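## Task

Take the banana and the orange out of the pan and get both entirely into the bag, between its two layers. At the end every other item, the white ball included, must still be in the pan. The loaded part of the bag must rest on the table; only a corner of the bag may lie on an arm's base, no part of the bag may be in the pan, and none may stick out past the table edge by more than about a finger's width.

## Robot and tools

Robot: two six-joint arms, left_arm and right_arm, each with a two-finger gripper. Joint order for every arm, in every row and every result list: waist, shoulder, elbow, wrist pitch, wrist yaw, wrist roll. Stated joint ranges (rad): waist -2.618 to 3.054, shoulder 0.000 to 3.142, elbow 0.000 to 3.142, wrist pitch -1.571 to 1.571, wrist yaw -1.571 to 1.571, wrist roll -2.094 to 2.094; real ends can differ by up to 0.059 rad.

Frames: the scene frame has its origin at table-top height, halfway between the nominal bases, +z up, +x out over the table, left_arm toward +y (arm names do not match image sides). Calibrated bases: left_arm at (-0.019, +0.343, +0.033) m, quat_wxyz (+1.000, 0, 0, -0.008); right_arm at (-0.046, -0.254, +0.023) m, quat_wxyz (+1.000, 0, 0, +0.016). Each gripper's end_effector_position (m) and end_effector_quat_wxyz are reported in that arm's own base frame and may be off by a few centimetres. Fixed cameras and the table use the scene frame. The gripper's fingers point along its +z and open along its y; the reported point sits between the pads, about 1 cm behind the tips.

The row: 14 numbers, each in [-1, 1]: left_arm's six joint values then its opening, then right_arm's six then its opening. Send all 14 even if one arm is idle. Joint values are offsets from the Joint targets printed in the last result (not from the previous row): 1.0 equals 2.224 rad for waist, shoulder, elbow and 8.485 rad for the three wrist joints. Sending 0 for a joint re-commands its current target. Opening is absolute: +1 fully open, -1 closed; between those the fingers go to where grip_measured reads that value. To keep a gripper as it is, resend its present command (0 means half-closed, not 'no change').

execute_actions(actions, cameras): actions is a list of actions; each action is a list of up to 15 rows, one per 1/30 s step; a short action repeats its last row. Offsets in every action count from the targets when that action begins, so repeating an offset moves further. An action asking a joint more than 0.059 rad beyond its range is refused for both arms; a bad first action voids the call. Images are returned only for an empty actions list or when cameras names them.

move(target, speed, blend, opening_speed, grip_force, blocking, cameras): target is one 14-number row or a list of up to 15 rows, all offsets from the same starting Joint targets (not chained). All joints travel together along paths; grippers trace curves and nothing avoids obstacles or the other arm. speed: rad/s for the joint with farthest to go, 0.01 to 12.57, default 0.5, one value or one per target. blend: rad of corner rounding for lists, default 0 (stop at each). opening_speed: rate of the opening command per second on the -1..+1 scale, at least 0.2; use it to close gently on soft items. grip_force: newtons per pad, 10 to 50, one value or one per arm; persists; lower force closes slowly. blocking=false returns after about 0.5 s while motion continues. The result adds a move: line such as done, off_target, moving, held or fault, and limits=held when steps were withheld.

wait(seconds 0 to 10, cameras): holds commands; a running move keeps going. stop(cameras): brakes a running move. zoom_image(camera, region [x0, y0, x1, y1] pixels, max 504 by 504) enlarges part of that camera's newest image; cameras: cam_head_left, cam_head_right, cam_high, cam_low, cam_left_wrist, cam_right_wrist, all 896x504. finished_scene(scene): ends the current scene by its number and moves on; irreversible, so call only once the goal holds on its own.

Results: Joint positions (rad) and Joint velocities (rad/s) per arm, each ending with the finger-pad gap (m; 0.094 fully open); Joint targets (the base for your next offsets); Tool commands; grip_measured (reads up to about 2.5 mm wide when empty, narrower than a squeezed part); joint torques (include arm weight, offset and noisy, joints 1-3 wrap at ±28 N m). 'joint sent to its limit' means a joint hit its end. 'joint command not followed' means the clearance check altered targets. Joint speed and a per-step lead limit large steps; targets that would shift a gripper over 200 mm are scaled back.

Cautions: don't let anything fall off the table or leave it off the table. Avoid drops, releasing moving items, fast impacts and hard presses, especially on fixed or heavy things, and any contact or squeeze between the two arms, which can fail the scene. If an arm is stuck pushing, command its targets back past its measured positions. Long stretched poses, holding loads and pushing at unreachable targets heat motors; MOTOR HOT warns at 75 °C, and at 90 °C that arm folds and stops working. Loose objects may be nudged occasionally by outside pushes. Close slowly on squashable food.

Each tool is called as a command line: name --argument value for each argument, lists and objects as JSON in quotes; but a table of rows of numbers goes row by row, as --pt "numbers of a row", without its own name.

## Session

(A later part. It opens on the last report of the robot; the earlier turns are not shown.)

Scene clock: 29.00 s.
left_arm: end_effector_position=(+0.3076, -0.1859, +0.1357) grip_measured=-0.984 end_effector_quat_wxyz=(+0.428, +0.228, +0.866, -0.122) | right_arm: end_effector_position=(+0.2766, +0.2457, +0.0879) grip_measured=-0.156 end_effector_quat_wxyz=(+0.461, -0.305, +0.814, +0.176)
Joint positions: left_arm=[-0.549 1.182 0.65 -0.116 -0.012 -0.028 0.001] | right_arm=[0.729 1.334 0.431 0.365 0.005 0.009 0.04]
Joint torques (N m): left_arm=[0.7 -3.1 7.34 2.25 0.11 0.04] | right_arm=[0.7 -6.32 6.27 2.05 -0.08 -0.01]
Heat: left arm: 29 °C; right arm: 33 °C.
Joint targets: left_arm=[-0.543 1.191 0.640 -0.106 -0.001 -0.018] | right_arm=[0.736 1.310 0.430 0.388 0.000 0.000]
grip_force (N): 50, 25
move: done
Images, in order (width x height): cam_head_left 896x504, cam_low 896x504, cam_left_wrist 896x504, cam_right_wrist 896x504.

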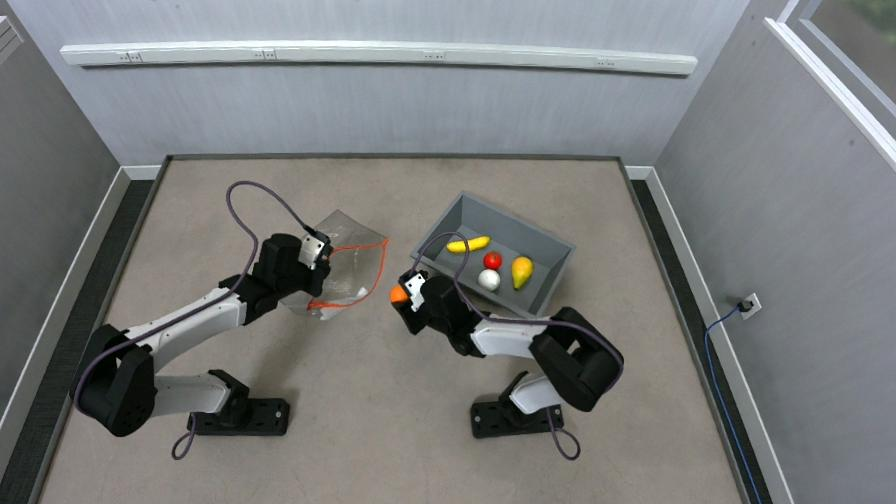

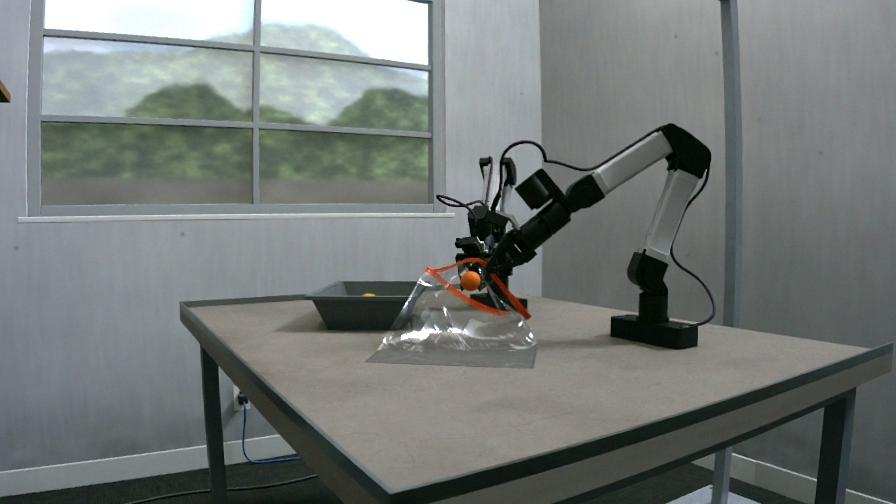

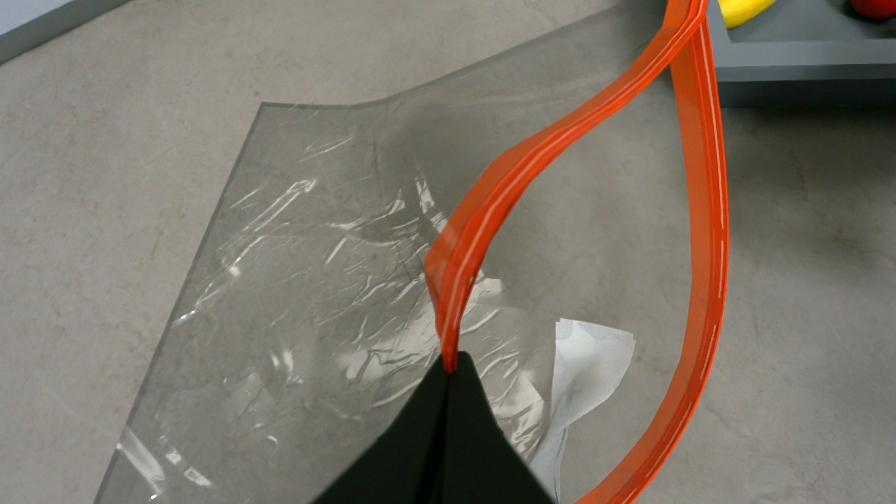

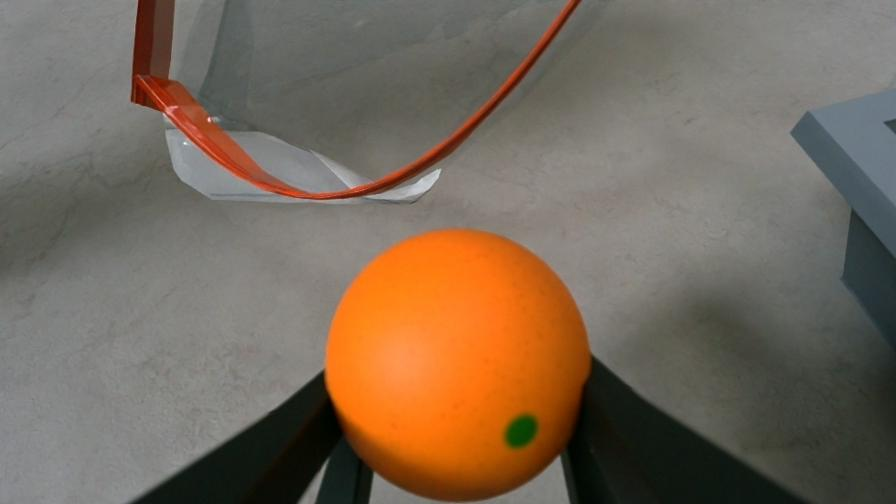

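execute_actions --actions '[]' --cameras '["cam_head_left","cam_right_wrist","cam_left_wrist"]'

Scene clock: 30.83 s.
left_arm: end_effector_position=(+0.3076, -0.1859, +0.1357) grip_measured=-0.984 end_effector_quat_wxyz=(+0.428, +0.228, +0.866, -0.122) | right_arm: end_effector_position=(+0.2766, +0.2457, +0.0881) grip_measured=-0.156 end_effector_quat_wxyz=(+0.462, -0.305, +0.814, +0.176)
Joint positions: left_arm=[-0.549 1.182 0.65 -0.116 -0.012 -0.028 0.001] | right_arm=[0.729 1.334 0.431 0.365 0.005 0.008 0.04]
Joint velocities: within noise
Joint torques (N m): left_arm=[0.76 -3.07 7.35 2.25 0.11 0.05] | right_arm=[0.7 -6.31 6.27 2.05 -0.08 -0.05]
Heat: left arm: 29 °C; right arm: 33 °C.
Joint targets: left_arm=[-0.543 1.191 0.640 -0.106 -0.001 -0.018] | right_arm=[0.736 1.310 0.430 0.388 0.000 0.001]
Tool commands: left_gripper/opening=-1.0 right_gripper/opening=-0.2
grip_force (N): 50, 25
Images, in order (width x height): cam_head_left 896x504, cam_left_wrist 896x504, cam_right_wrist 896x504.

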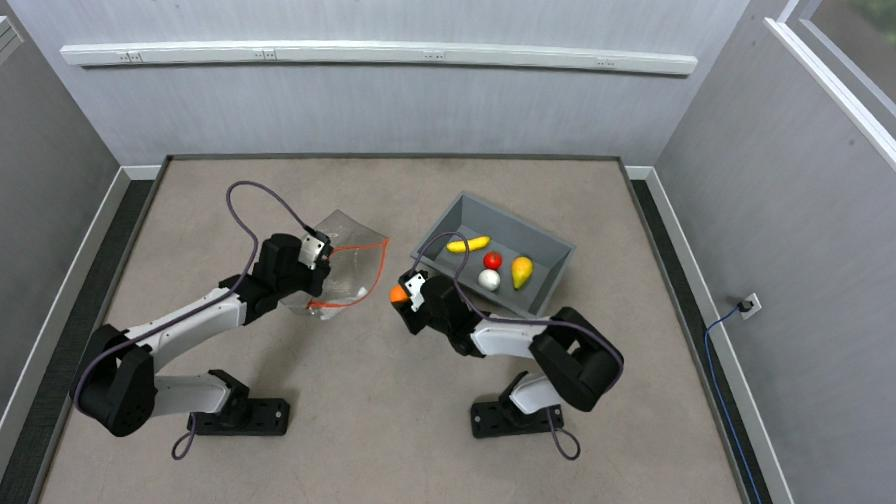

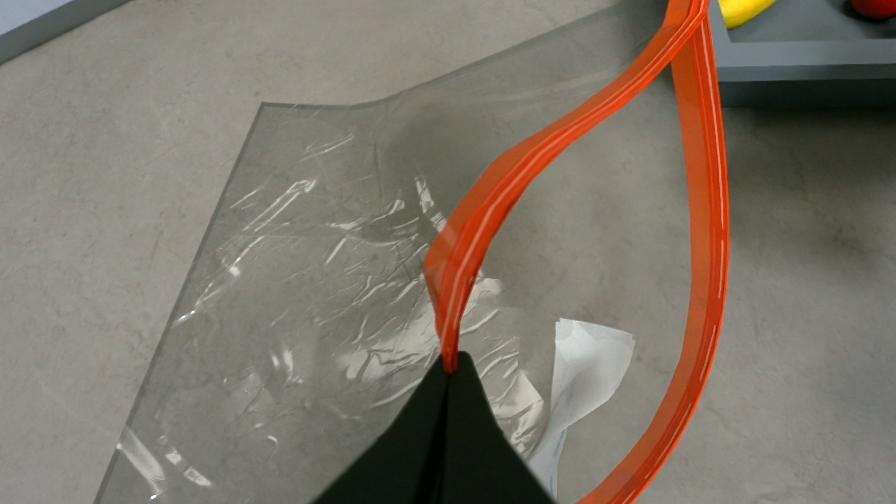

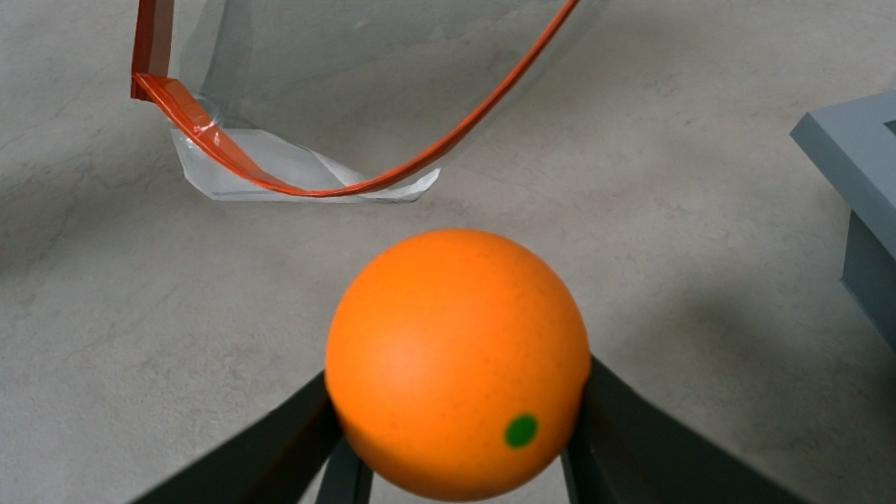

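move --target '[0,0,0,0,0,0,-1,0.0085,0.146,0.0985,0.0168,0,0,-0.2]' --speed 0.3 --cameras '["cam_head_left","cam_right_wrist","cam_left_wrist"]'

Scene clock: 33.27 s.
left_arm: end_effector_position=(+0.3076, -0.1859, +0.1357) grip_measured=-0.984 end_effector_quat_wxyz=(+0.428, +0.228, +0.866, -0.122) | right_arm: end_effector_position=(+0.3197, +0.2949, +0.0852) grip_measured=-0.156 end_effector_quat_wxyz=(+0.477, -0.309, +0.801, +0.187)
Joint positions: left_arm=[-0.549 1.182 0.65 -0.116 -0.012 -0.028 0.001] | right_arm=[0.747 1.624 0.622 0.507 0.005 0.008 0.04]
Joint torques (N m): left_arm=[0.75 -3.1 7.34 2.26 0.11 0.05] | right_arm=[0.76 -5.55 8.55 2.08 -0.07 -0.04]
Heat: left arm: 30 °C; right arm: 33 °C.
Joint targets: left_arm=[-0.543 1.191 0.640 -0.106 -0.001 -0.018] | right_arm=[0.754 1.634 0.649 0.531 0.000 0.001]
grip_force (N): 50, 25
move: done
Images, in order (width x height): cam_head_left 896x504, cam_left_wrist 896x504, cam_right_wrist 896x504.

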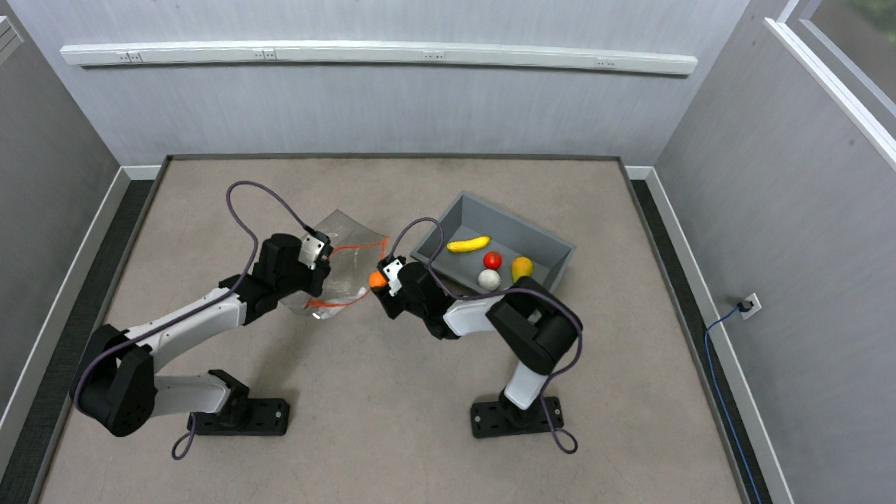

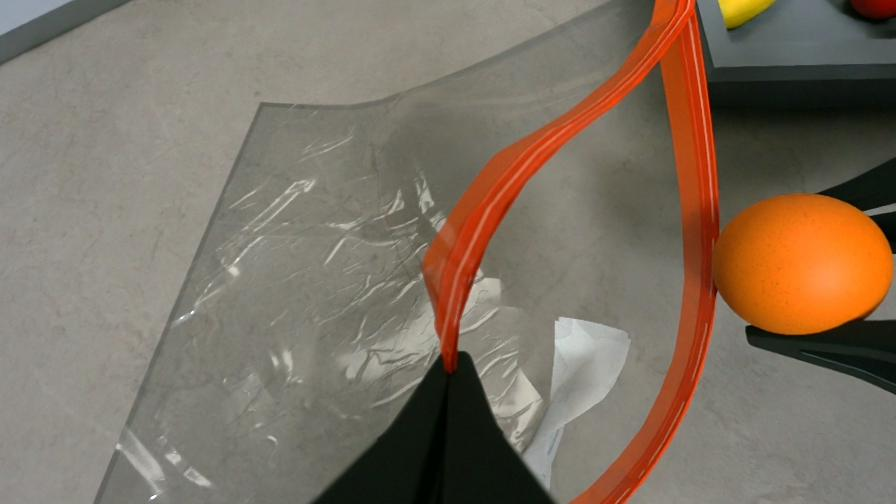

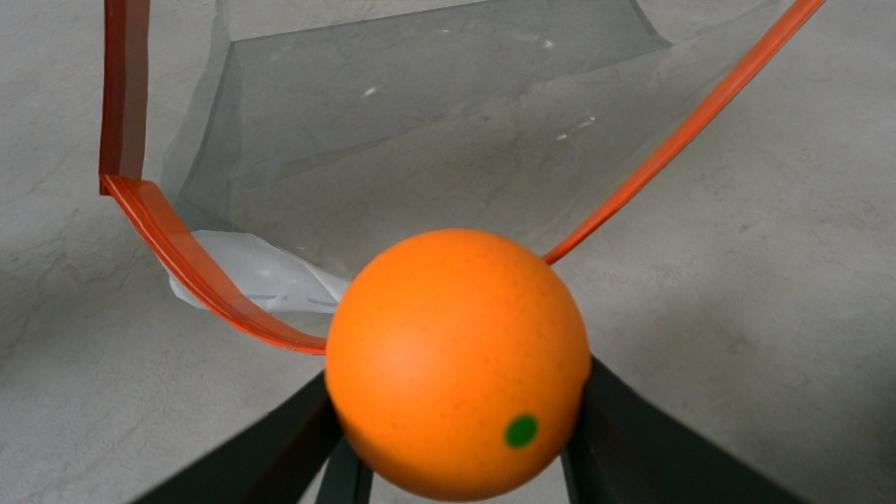

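move --target '[0,0,0,0,0,0,-1,0.012,0.0855,0.0575,0.0097,0,0,-0.2]' --speed 0.25 --cameras '["cam_head_left","cam_right_wrist","cam_left_wrist"]'

Scene clock: 34.83 s.
left_arm: end_effector_position=(+0.3076, -0.1859, +0.1357) grip_measured=-0.984 end_effector_quat_wxyz=(+0.428, +0.228, +0.866, -0.122) | right_arm: end_effector_position=(+0.3408, +0.3319, +0.0715) grip_measured=-0.156 end_effector_quat_wxyz=(+0.483, -0.318, +0.792, +0.197)
Joint positions: left_arm=[-0.549 1.182 0.65 -0.116 -0.012 -0.028 0.001] | right_arm=[0.774 1.814 0.751 0.589 0.005 0.008 0.04]
Joint torques (N m): left_arm=[0.76 -3.07 7.3 2.26 0.11 0.05] | right_arm=[0.72 -6.9 8.27 2.12 -0.08 -0.05]
Heat: left arm: 30 °C; right arm: 33 °C.
Joint targets: left_arm=[-0.543 1.191 0.640 -0.106 -0.001 -0.018] | right_arm=[0.781 1.825 0.777 0.613 0.000 0.001]
grip_force (N): 50, 25
move: done
Images, in order (width x height): cam_head_left 896x504, cam_left_wrist 896x504, cam_right_wrist 896x504.

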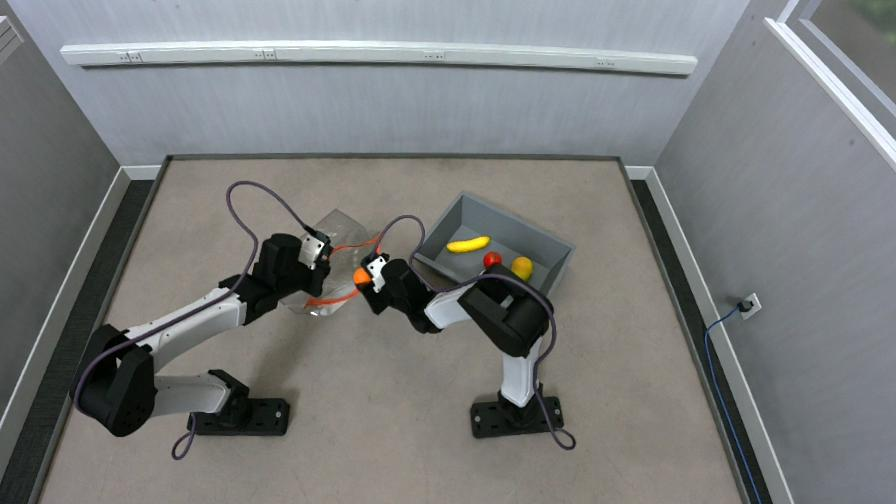

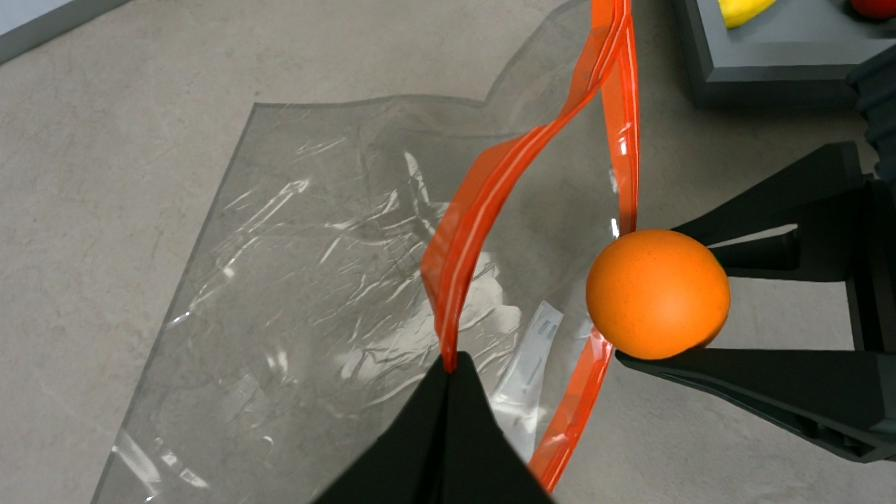

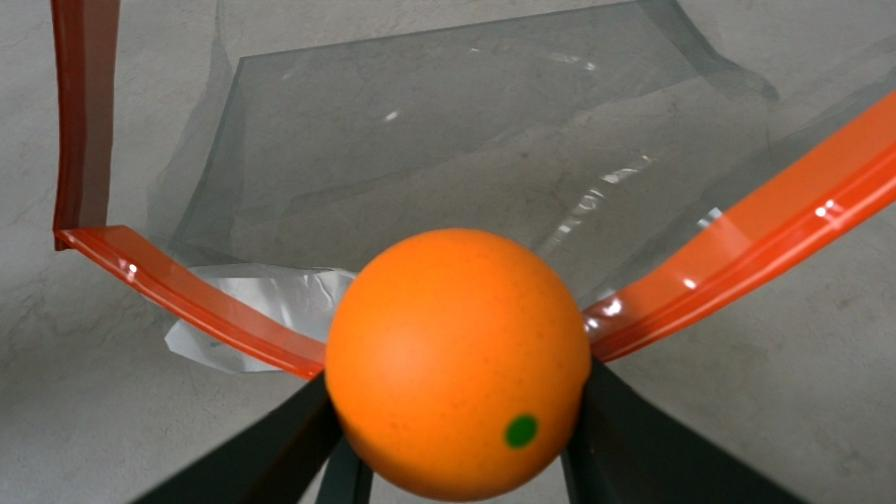

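move --target '[0,0,0,0,0,0,-1,-0.0175,-0.0994,-0.0261,-0.0204,0,0,-0.2]' --speed 0.25 --cameras '["cam_right_wrist","cam_left_wrist"]'

move --target '[0,0,0,0,0,0,-1,0.0027,0.1003,0.0855,0.0047,0,0,-0.2]' --speed 0.2 --cameras '["cam_right_wrist","cam_left_wrist"]'

Scene clock: 37.83 s.
left_arm: end_effector_position=(+0.3076, -0.1859, +0.1357) grip_measured=-0.984 end_effector_quat_wxyz=(+0.428, +0.228, +0.866, -0.122) | right_arm: end_effector_position=(+0.3336, +0.3089, +0.1054) grip_measured=-0.156 end_effector_quat_wxyz=(+0.483, -0.308, +0.797, +0.190)
Joint positions: left_arm=[-0.549 1.182 0.65 -0.116 -0.012 -0.028 0.001] | right_arm=[0.749 1.636 0.723 0.434 0.005 0.008 0.04]
Joint torques (N m): left_arm=[0.73 -3.04 7.35 2.26 0.11 0.04] | right_arm=[-0.61 -9.72 5.98 1.94 -0.08 -0.04]
Heat: left arm: 30 °C; right arm: 33 °C.
Joint targets: left_arm=[-0.543 1.191 0.640 -0.106 -0.001 -0.018] | right_arm=[0.742 1.603 0.719 0.440 0.000 0.001]
grip_force (N): 50, 25
move: done
Images, in order (width x height): cam_left_wrist 896x504, cam_right_wrist 896x504.

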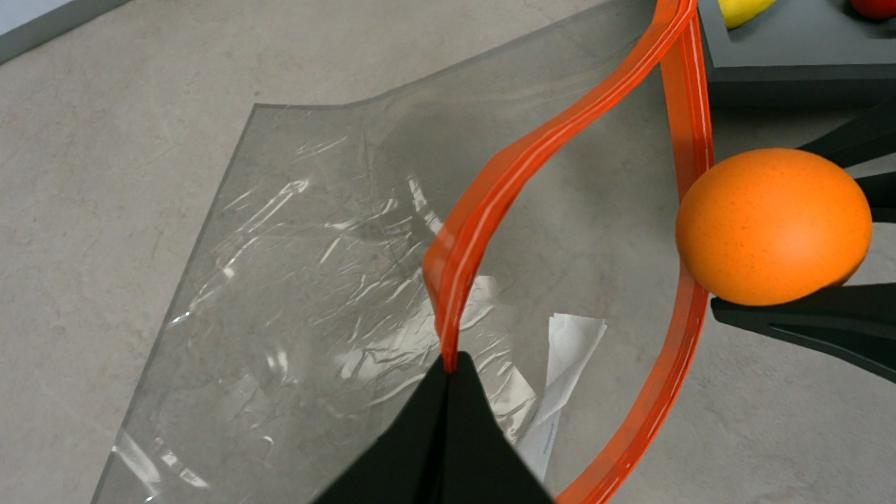

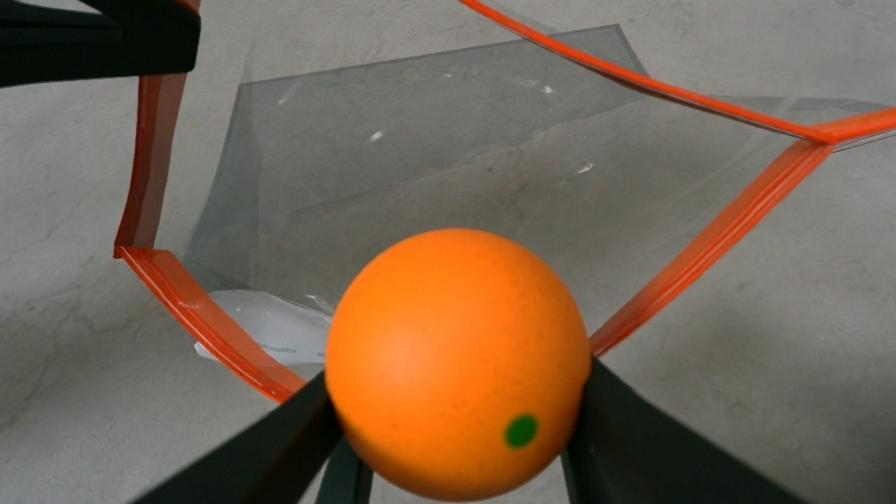

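Scene clock: 39.30 s.
left_arm: end_effector_position=(+0.3076, -0.1859, +0.1357) grip_measured=-0.984 end_effector_quat_wxyz=(+0.428, +0.228, +0.866, -0.122) | right_arm: end_effector_position=(+0.3653, +0.3384, +0.0942) grip_measured=-0.156 end_effector_quat_wxyz=(+0.484, -0.308, +0.797, +0.190)
Joint positions: left_arm=[-0.549 1.182 0.65 -0.116 -0.012 -0.028 0.001] | right_arm=[0.749 1.815 0.881 0.456 0.005 0.008 0.04]
Joint torques (N m): left_arm=[0.72 -3.08 7.35 2.26 0.1 0.04] | right_arm=[-0.05 -7.35 8.95 2.06 -0.08 -0.05]
Heat: left arm: 31 °C; right arm: 33 °C.
Joint targets: left_arm=[-0.543 1.191 0.640 -0.106 -0.001 -0.018] | right_arm=[0.748 1.827 0.909 0.480 0.000 0.001]
grip_force (N): 50, 25
move: done
Images, in order (width x height): cam_left_wrist 896x504, cam_right_wrist 896x504.

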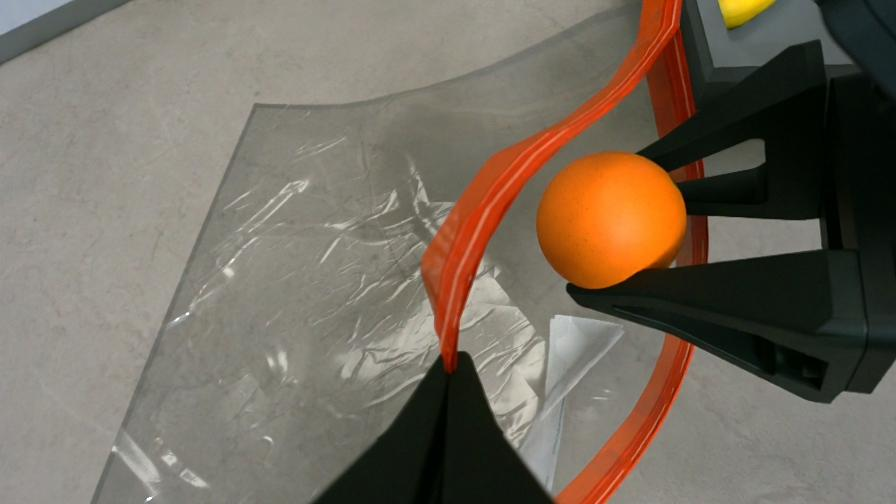

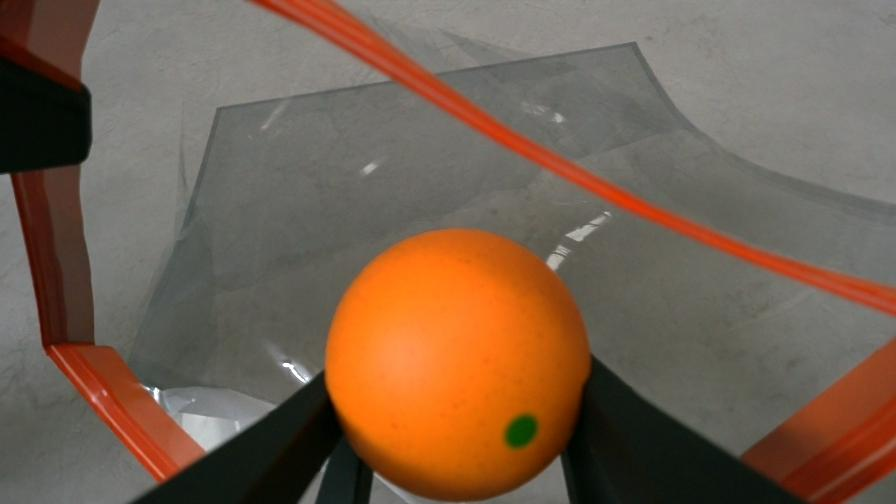

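move --target '[0,0,0,0,0,0,-1,0,0.0821,-0.036,0.0288,0,0,-0.2]' --speed 0.2 --cameras '["cam_right_wrist","cam_left_wrist","cam_head_left"]'

Scene clock: 41.50 s.
left_arm: end_effector_position=(+0.3076, -0.1859, +0.1357) grip_measured=-0.984 end_effector_quat_wxyz=(+0.428, +0.228, +0.866, -0.122) | right_arm: end_effector_position=(+0.3685, +0.3413, +0.0402) grip_measured=-0.156 end_effector_quat_wxyz=(+0.488, -0.307, +0.794, +0.192)
Joint positions: left_arm=[-0.549 1.182 0.65 -0.116 -0.012 -0.028 0.001] | right_arm=[0.749 1.999 0.831 0.701 0.005 0.008 0.04]
Joint torques (N m): left_arm=[0.72 -3.1 7.36 2.26 0.11 0.04] | right_arm=[-0.09 -8.02 5.15 2.03 -0.07 -0.05]
Heat: left arm: 31 °C; right arm: 33 °C.
Joint targets: left_arm=[-0.543 1.191 0.640 -0.106 -0.001 -0.018] | right_arm=[0.748 2.009 0.829 0.724 0.000 0.001]
grip_force (N): 50, 25
move: done
Images, in order (width x height): cam_head_left 896x504, cam_left_wrist 896x504, cam_right_wrist 896x504.

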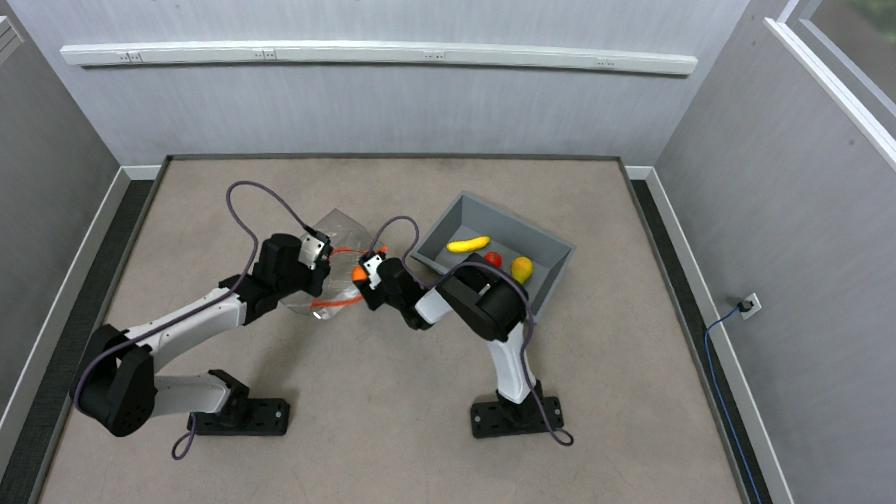

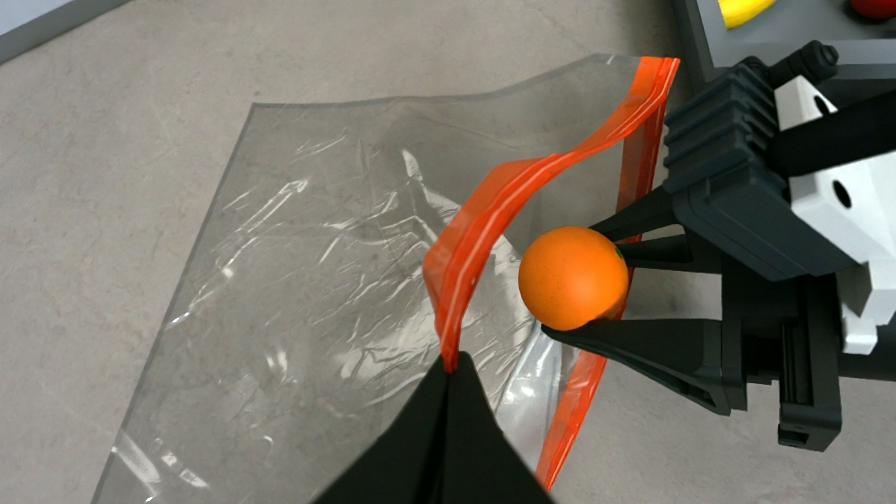

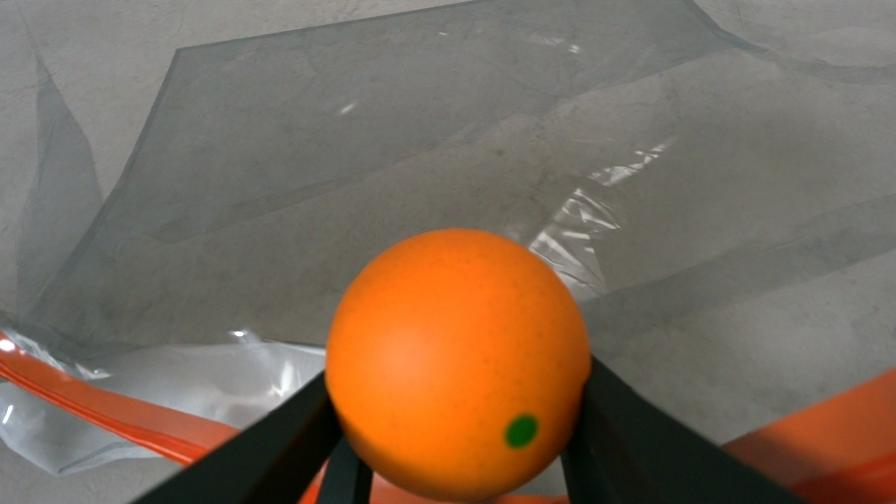

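move --target '[0,0,0,0,0,0,-1,0,0.0432,0.0175,0.0095,0,0,-0.2]' --speed 0.2 --cameras '["cam_right_wrist","cam_left_wrist"]'

move --target '[0,0,0,0,0,0,-1,0,0,0,0,0,0,0.2]' --speed 0.2 --opening_speed 0.25 --cameras '["cam_right_wrist","cam_left_wrist"]'

Scene clock: 43.03 s.
left_arm: end_effector_position=(+0.3076, -0.1859, +0.1357) grip_measured=-0.984 end_effector_quat_wxyz=(+0.428, +0.228, +0.866, -0.122) | right_arm: end_effector_position=(+0.3728, +0.3453, +0.0176) grip_measured=-0.156 end_effector_quat_wxyz=(+0.489, -0.307, +0.794, +0.192)
Joint positions: left_arm=[-0.549 1.182 0.65 -0.116 -0.012 -0.028 0.001] | right_arm=[0.749 2.094 0.846 0.782 0.005 0.008 0.04]
Joint torques (N m): left_arm=[0.69 -3.08 7.34 2.26 0.1 0.04] | right_arm=[-0.03 -8.29 7.05 2.06 -0.08 -0.04]
Heat: left arm: 31 °C; right arm: 33 °C.
Joint targets: left_arm=[-0.543 1.191 0.640 -0.106 -0.001 -0.018] | right_arm=[0.748 2.105 0.868 0.805 0.000 0.001]
grip_force (N): 50, 25
move: done
Images, in order (width x height): cam_left_wrist 896x504, cam_right_wrist 896x504.

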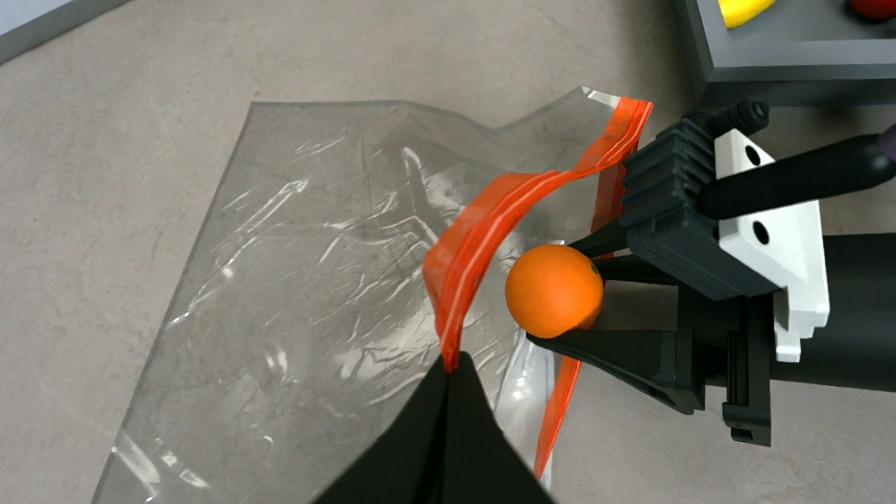

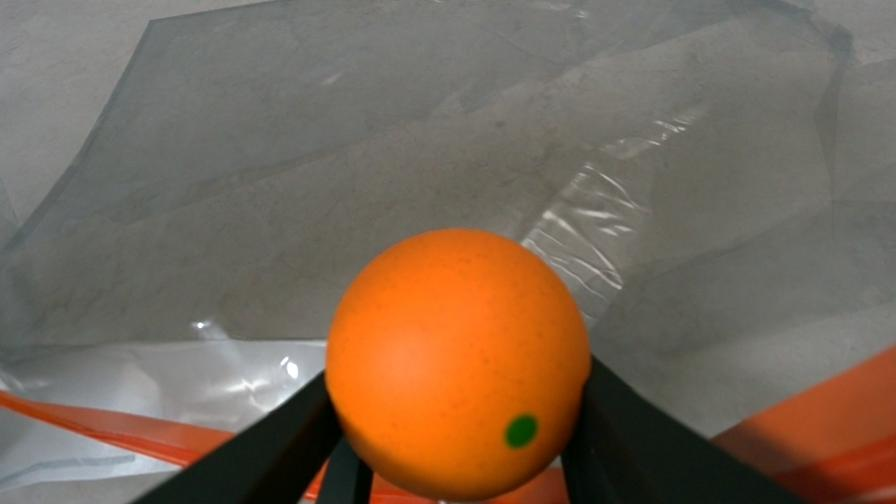

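Scene clock: 44.83 s.
left_arm: end_effector_position=(+0.3076, -0.1859, +0.1357) grip_measured=-0.984 end_effector_quat_wxyz=(+0.428, +0.228, +0.866, -0.122) | right_arm: end_effector_position=(+0.3730, +0.3455, +0.0181) grip_measured=+0.199 end_effector_quat_wxyz=(+0.490, -0.307, +0.793, +0.192)
Joint positions: left_arm=[-0.549 1.182 0.65 -0.116 -0.012 -0.028 0.001] | right_arm=[0.749 2.094 0.846 0.785 0.005 0.008 0.056]
Joint torques (N m): left_arm=[0.7 -3.1 7.38 2.27 0.1 0.05] | right_arm=[-0.02 -8.31 7.06 2.07 -0.07 -0.04]
Heat: left arm: 31 °C; right arm: 34 °C.
Joint targets: left_arm=[-0.543 1.191 0.640 -0.106 -0.001 -0.018] | right_arm=[0.748 2.105 0.868 0.805 0.000 0.000]
grip_force (N): 50, 25
move: done
Images, in order (width x height): cam_left_wrist 896x504, cam_right_wrist 896x504.

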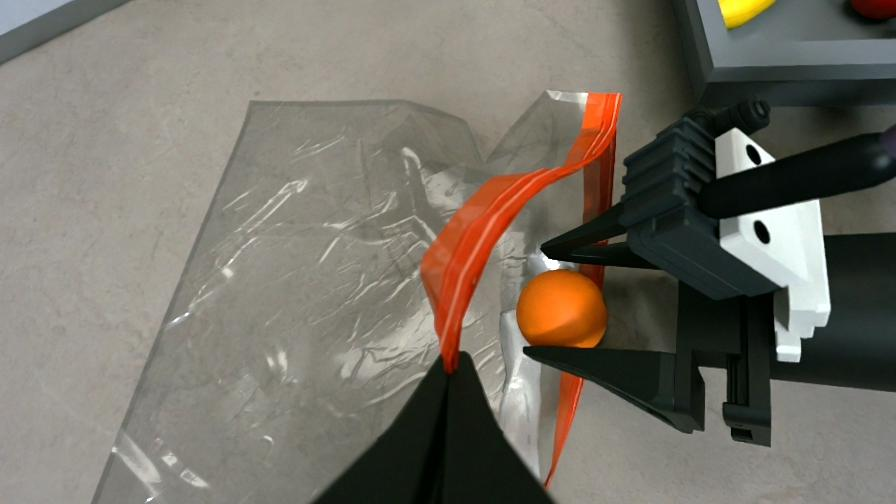

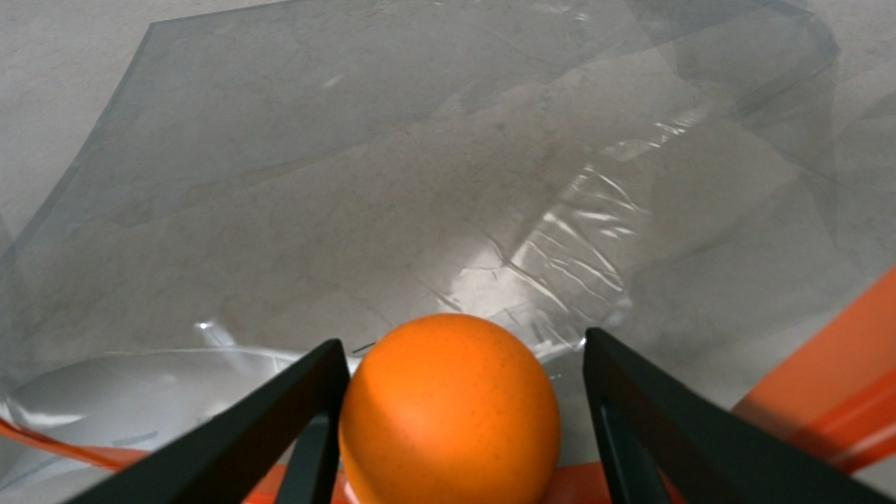

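zoom_image --camera "cam_left_wrist" --region '[440, 220, 680, 420]'

execute_actions --actions '[]' --cameras '["cam_low","cam_head_right","cam_high"]'

Scaled by 2.100 from the camera's 896x504 image, which has a finer 1280x720 frame.

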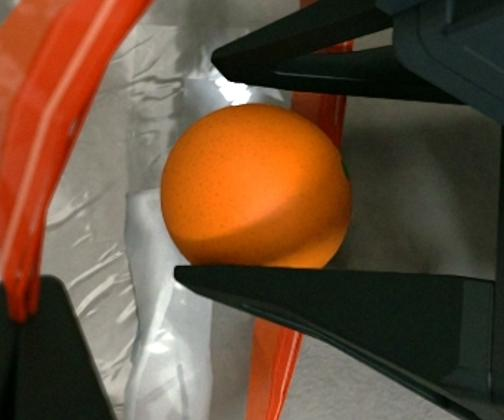

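Scene clock: 45.47 s.
left_arm: end_effector_position=(+0.3076, -0.1859, +0.1357) grip_measured=-0.984 end_effector_quat_wxyz=(+0.428, +0.228, +0.866, -0.122) | right_arm: end_effector_position=(+0.3730, +0.3455, +0.0181) grip_measured=+0.199 end_effector_quat_wxyz=(+0.490, -0.307, +0.793, +0.192)
Joint positions: left_arm=[-0.549 1.182 0.65 -0.116 -0.012 -0.028 0.001] | right_arm=[0.749 2.094 0.846 0.785 0.005 0.008 0.056]
Joint velocities: within noise
Joint torques (N m): left_arm=[0.69 -3.07 7.35 2.26 0.11 0.05] | right_arm=[-0.03 -8.29 7.04 2.07 -0.08 -0.04]
Heat: left arm: 31 °C; right arm: 34 °C.
Joint targets: left_arm=[-0.543 1.191 0.640 -0.106 -0.001 -0.018] | right_arm=[0.748 2.105 0.868 0.805 0.000 0.000]
Tool commands: left_gripper/opening=-1.0 right_gripper/opening=+0.2
grip_force (N): 50, 25
Images, in order (width x height): cam_head_right 896x504, cam_high 896x504, cam_low 896x504.

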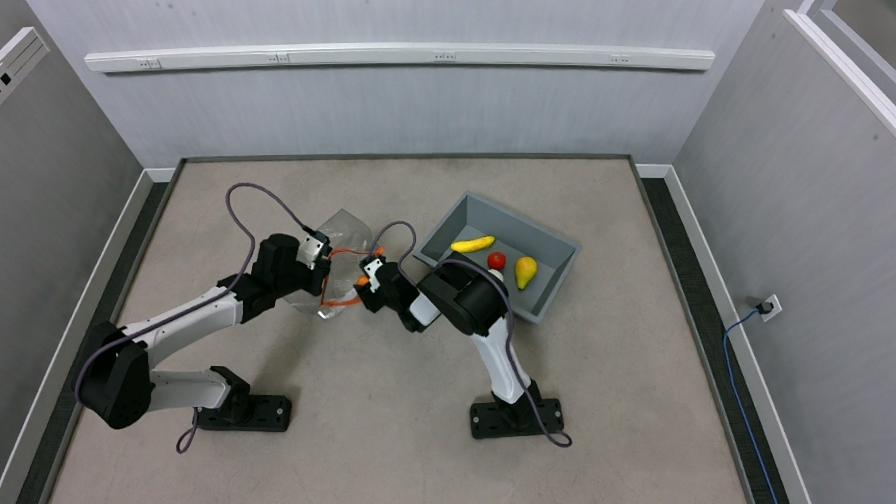

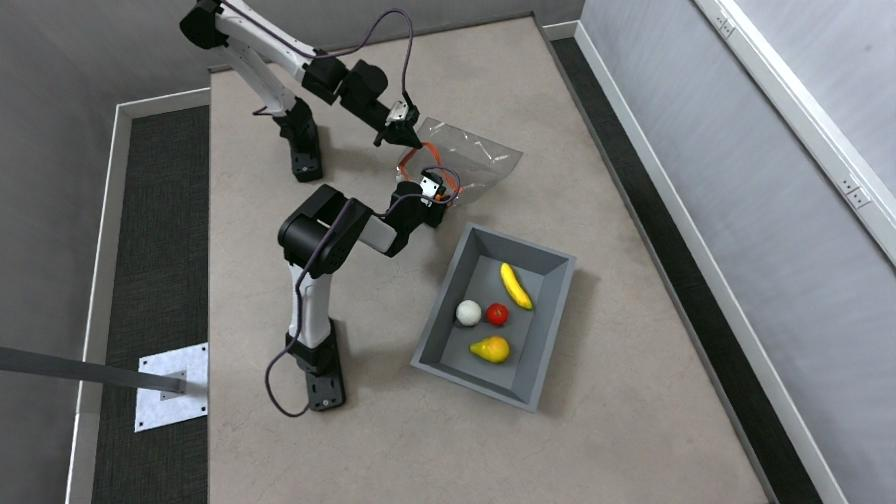

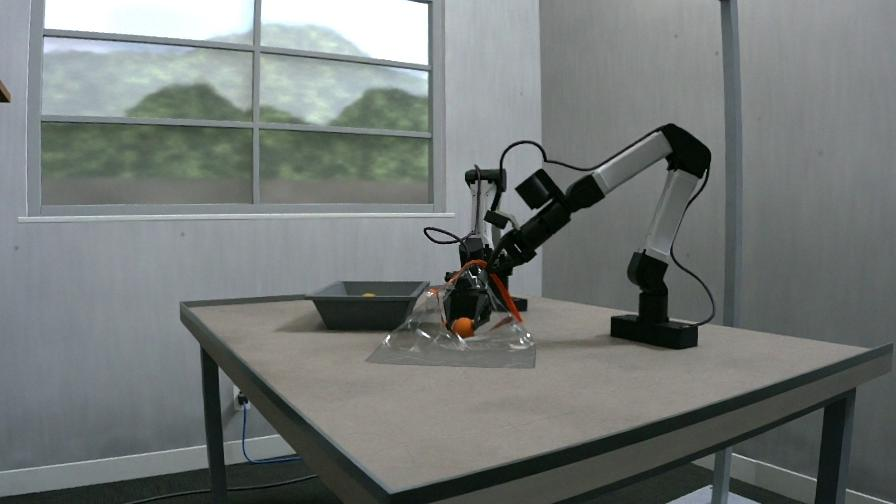

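move --pt "0 0 0 0 0 0 -1 0 0.0184 -0.0171 0.0073 0 0 0.2" --pt "0 0 0 0 0 0 -1 0 0.0184 -0.0171 0.0073 0 0 -0.2" --speed 0.15 --opening_speed 0.25 --cameras '["cam_right_wrist","cam_left_wrist"]'

Scene clock: 49.27 s.
left_arm: end_effector_position=(+0.3076, -0.1859, +0.1357) grip_measured=-0.984 end_effector_quat_wxyz=(+0.428, +0.228, +0.866, -0.122) | right_arm: end_effector_position=(+0.3720, +0.3446, +0.0080) grip_measured=-0.105 end_effector_quat_wxyz=(+0.493, -0.306, +0.791, +0.194)
Joint positions: left_arm=[-0.549 1.182 0.65 -0.116 -0.012 -0.028 0.001] | right_arm=[0.749 2.134 0.833 0.848 0.005 0.008 0.042]
Joint torques (N m): left_arm=[0.76 -3.08 7.32 2.26 0.1 0.05] | right_arm=[-0.03 -8.27 4.41 2.06 -0.08 -0.04]
Heat: left arm: 32 °C; right arm: 34 °C.
Joint targets: left_arm=[-0.543 1.191 0.640 -0.106 -0.001 -0.018] | right_arm=[0.748 2.146 0.830 0.867 0.000 0.001]
grip_force (N): 50, 25
move: done
Images, in order (width x height): cam_left_wrist 896x504, cam_right_wrist 896x504.

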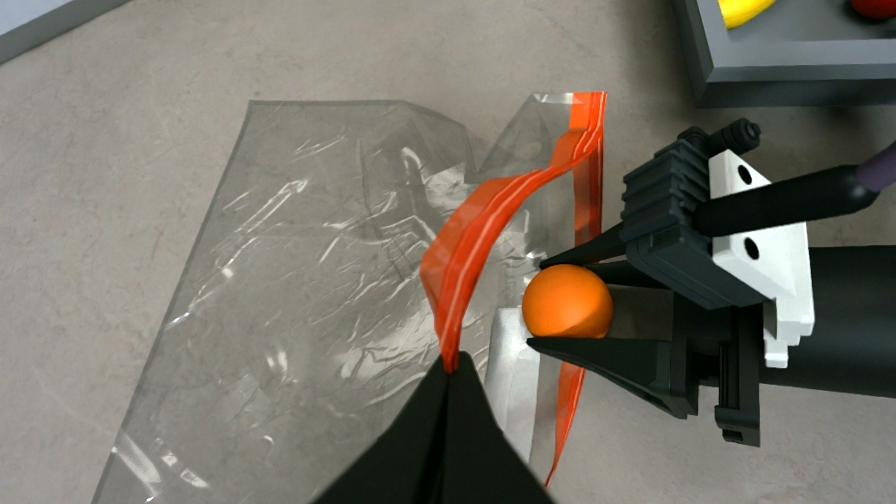

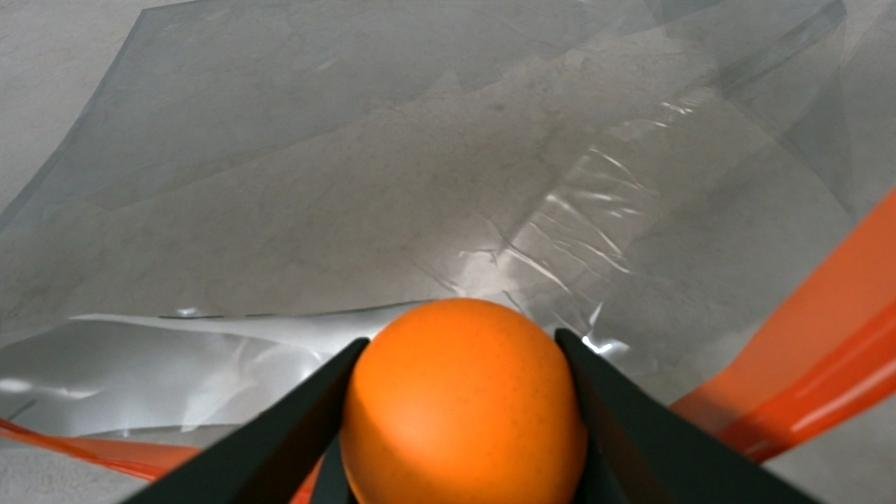

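move --pt "0.0382 0.0027 0.0441 -0.0077 0 0 -1 0 -0.012 0.02 -0.008 0 0 -0.2" --pt "0.0382 0.0027 0.0441 -0.0077 0 0 -1 0 -0.0243 0.0719 -0.0209 0 0 -0.2" --speed 0.15 --cameras '["cam_right_wrist","cam_left_wrist"]'

Scene clock: 52.33 s.
left_arm: end_effector_position=(+0.3287, -0.1624, +0.1537) grip_measured=-0.984 end_effector_quat_wxyz=(+0.440, +0.190, +0.871, -0.106) | right_arm: end_effector_position=(+0.3906, +0.3619, +0.0205) grip_measured=-0.108 end_effector_quat_wxyz=(+0.482, -0.308, +0.798, +0.189)
Joint positions: left_arm=[-0.464 1.186 0.714 -0.16 -0.011 -0.028 0.001] | right_arm=[0.749 2.134 0.968 0.685 0.005 0.008 0.042]
Joint torques (N m): left_arm=[0.72 -3.12 10.8 2.03 0.11 0.05] | right_arm=[-0.03 -13.61 7.41 1.93 -0.08 -0.04]
Heat: left arm: 32 °C; right arm: 34 °C.
Joint targets: left_arm=[-0.458 1.197 0.738 -0.171 0.000 -0.018] | right_arm=[0.748 2.092 0.990 0.689 0.000 0.001]
grip_force (N): 50, 25
move: off_target (right_arm); right_arm: the shoulder is farthest, 0.042 rad from its target
Images, in order (width x height): cam_left_wrist 896x504, cam_right_wrist 896x504.

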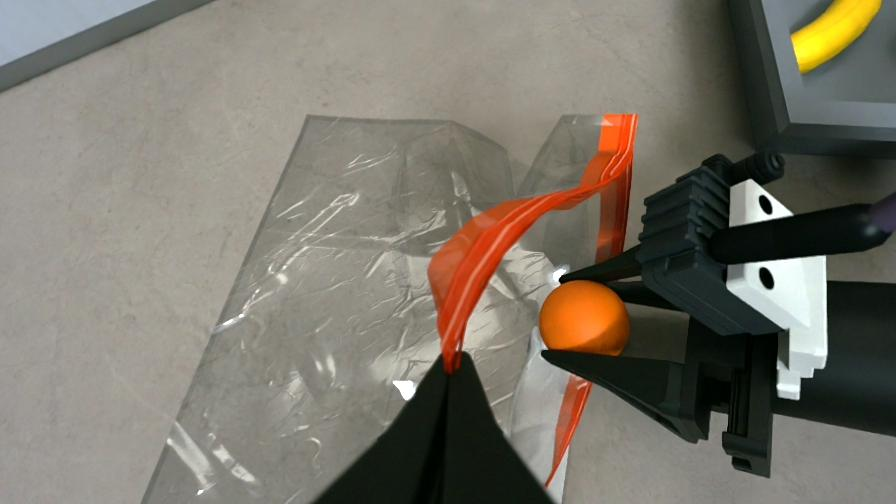

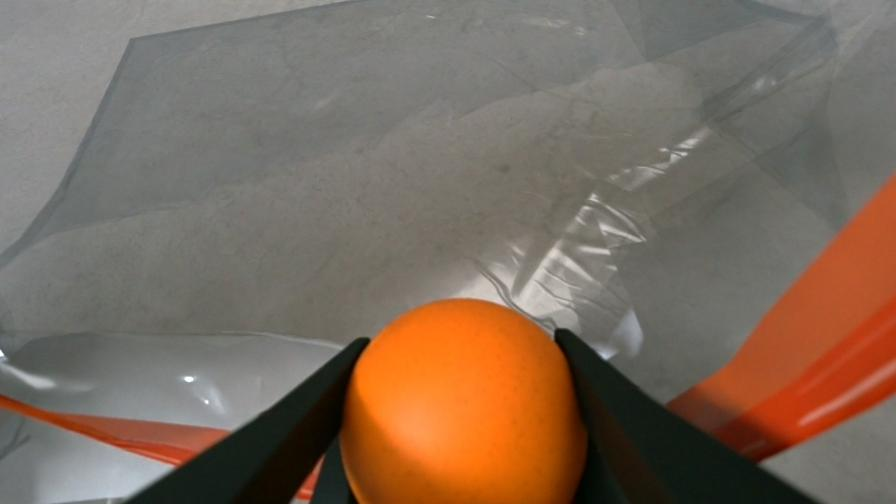

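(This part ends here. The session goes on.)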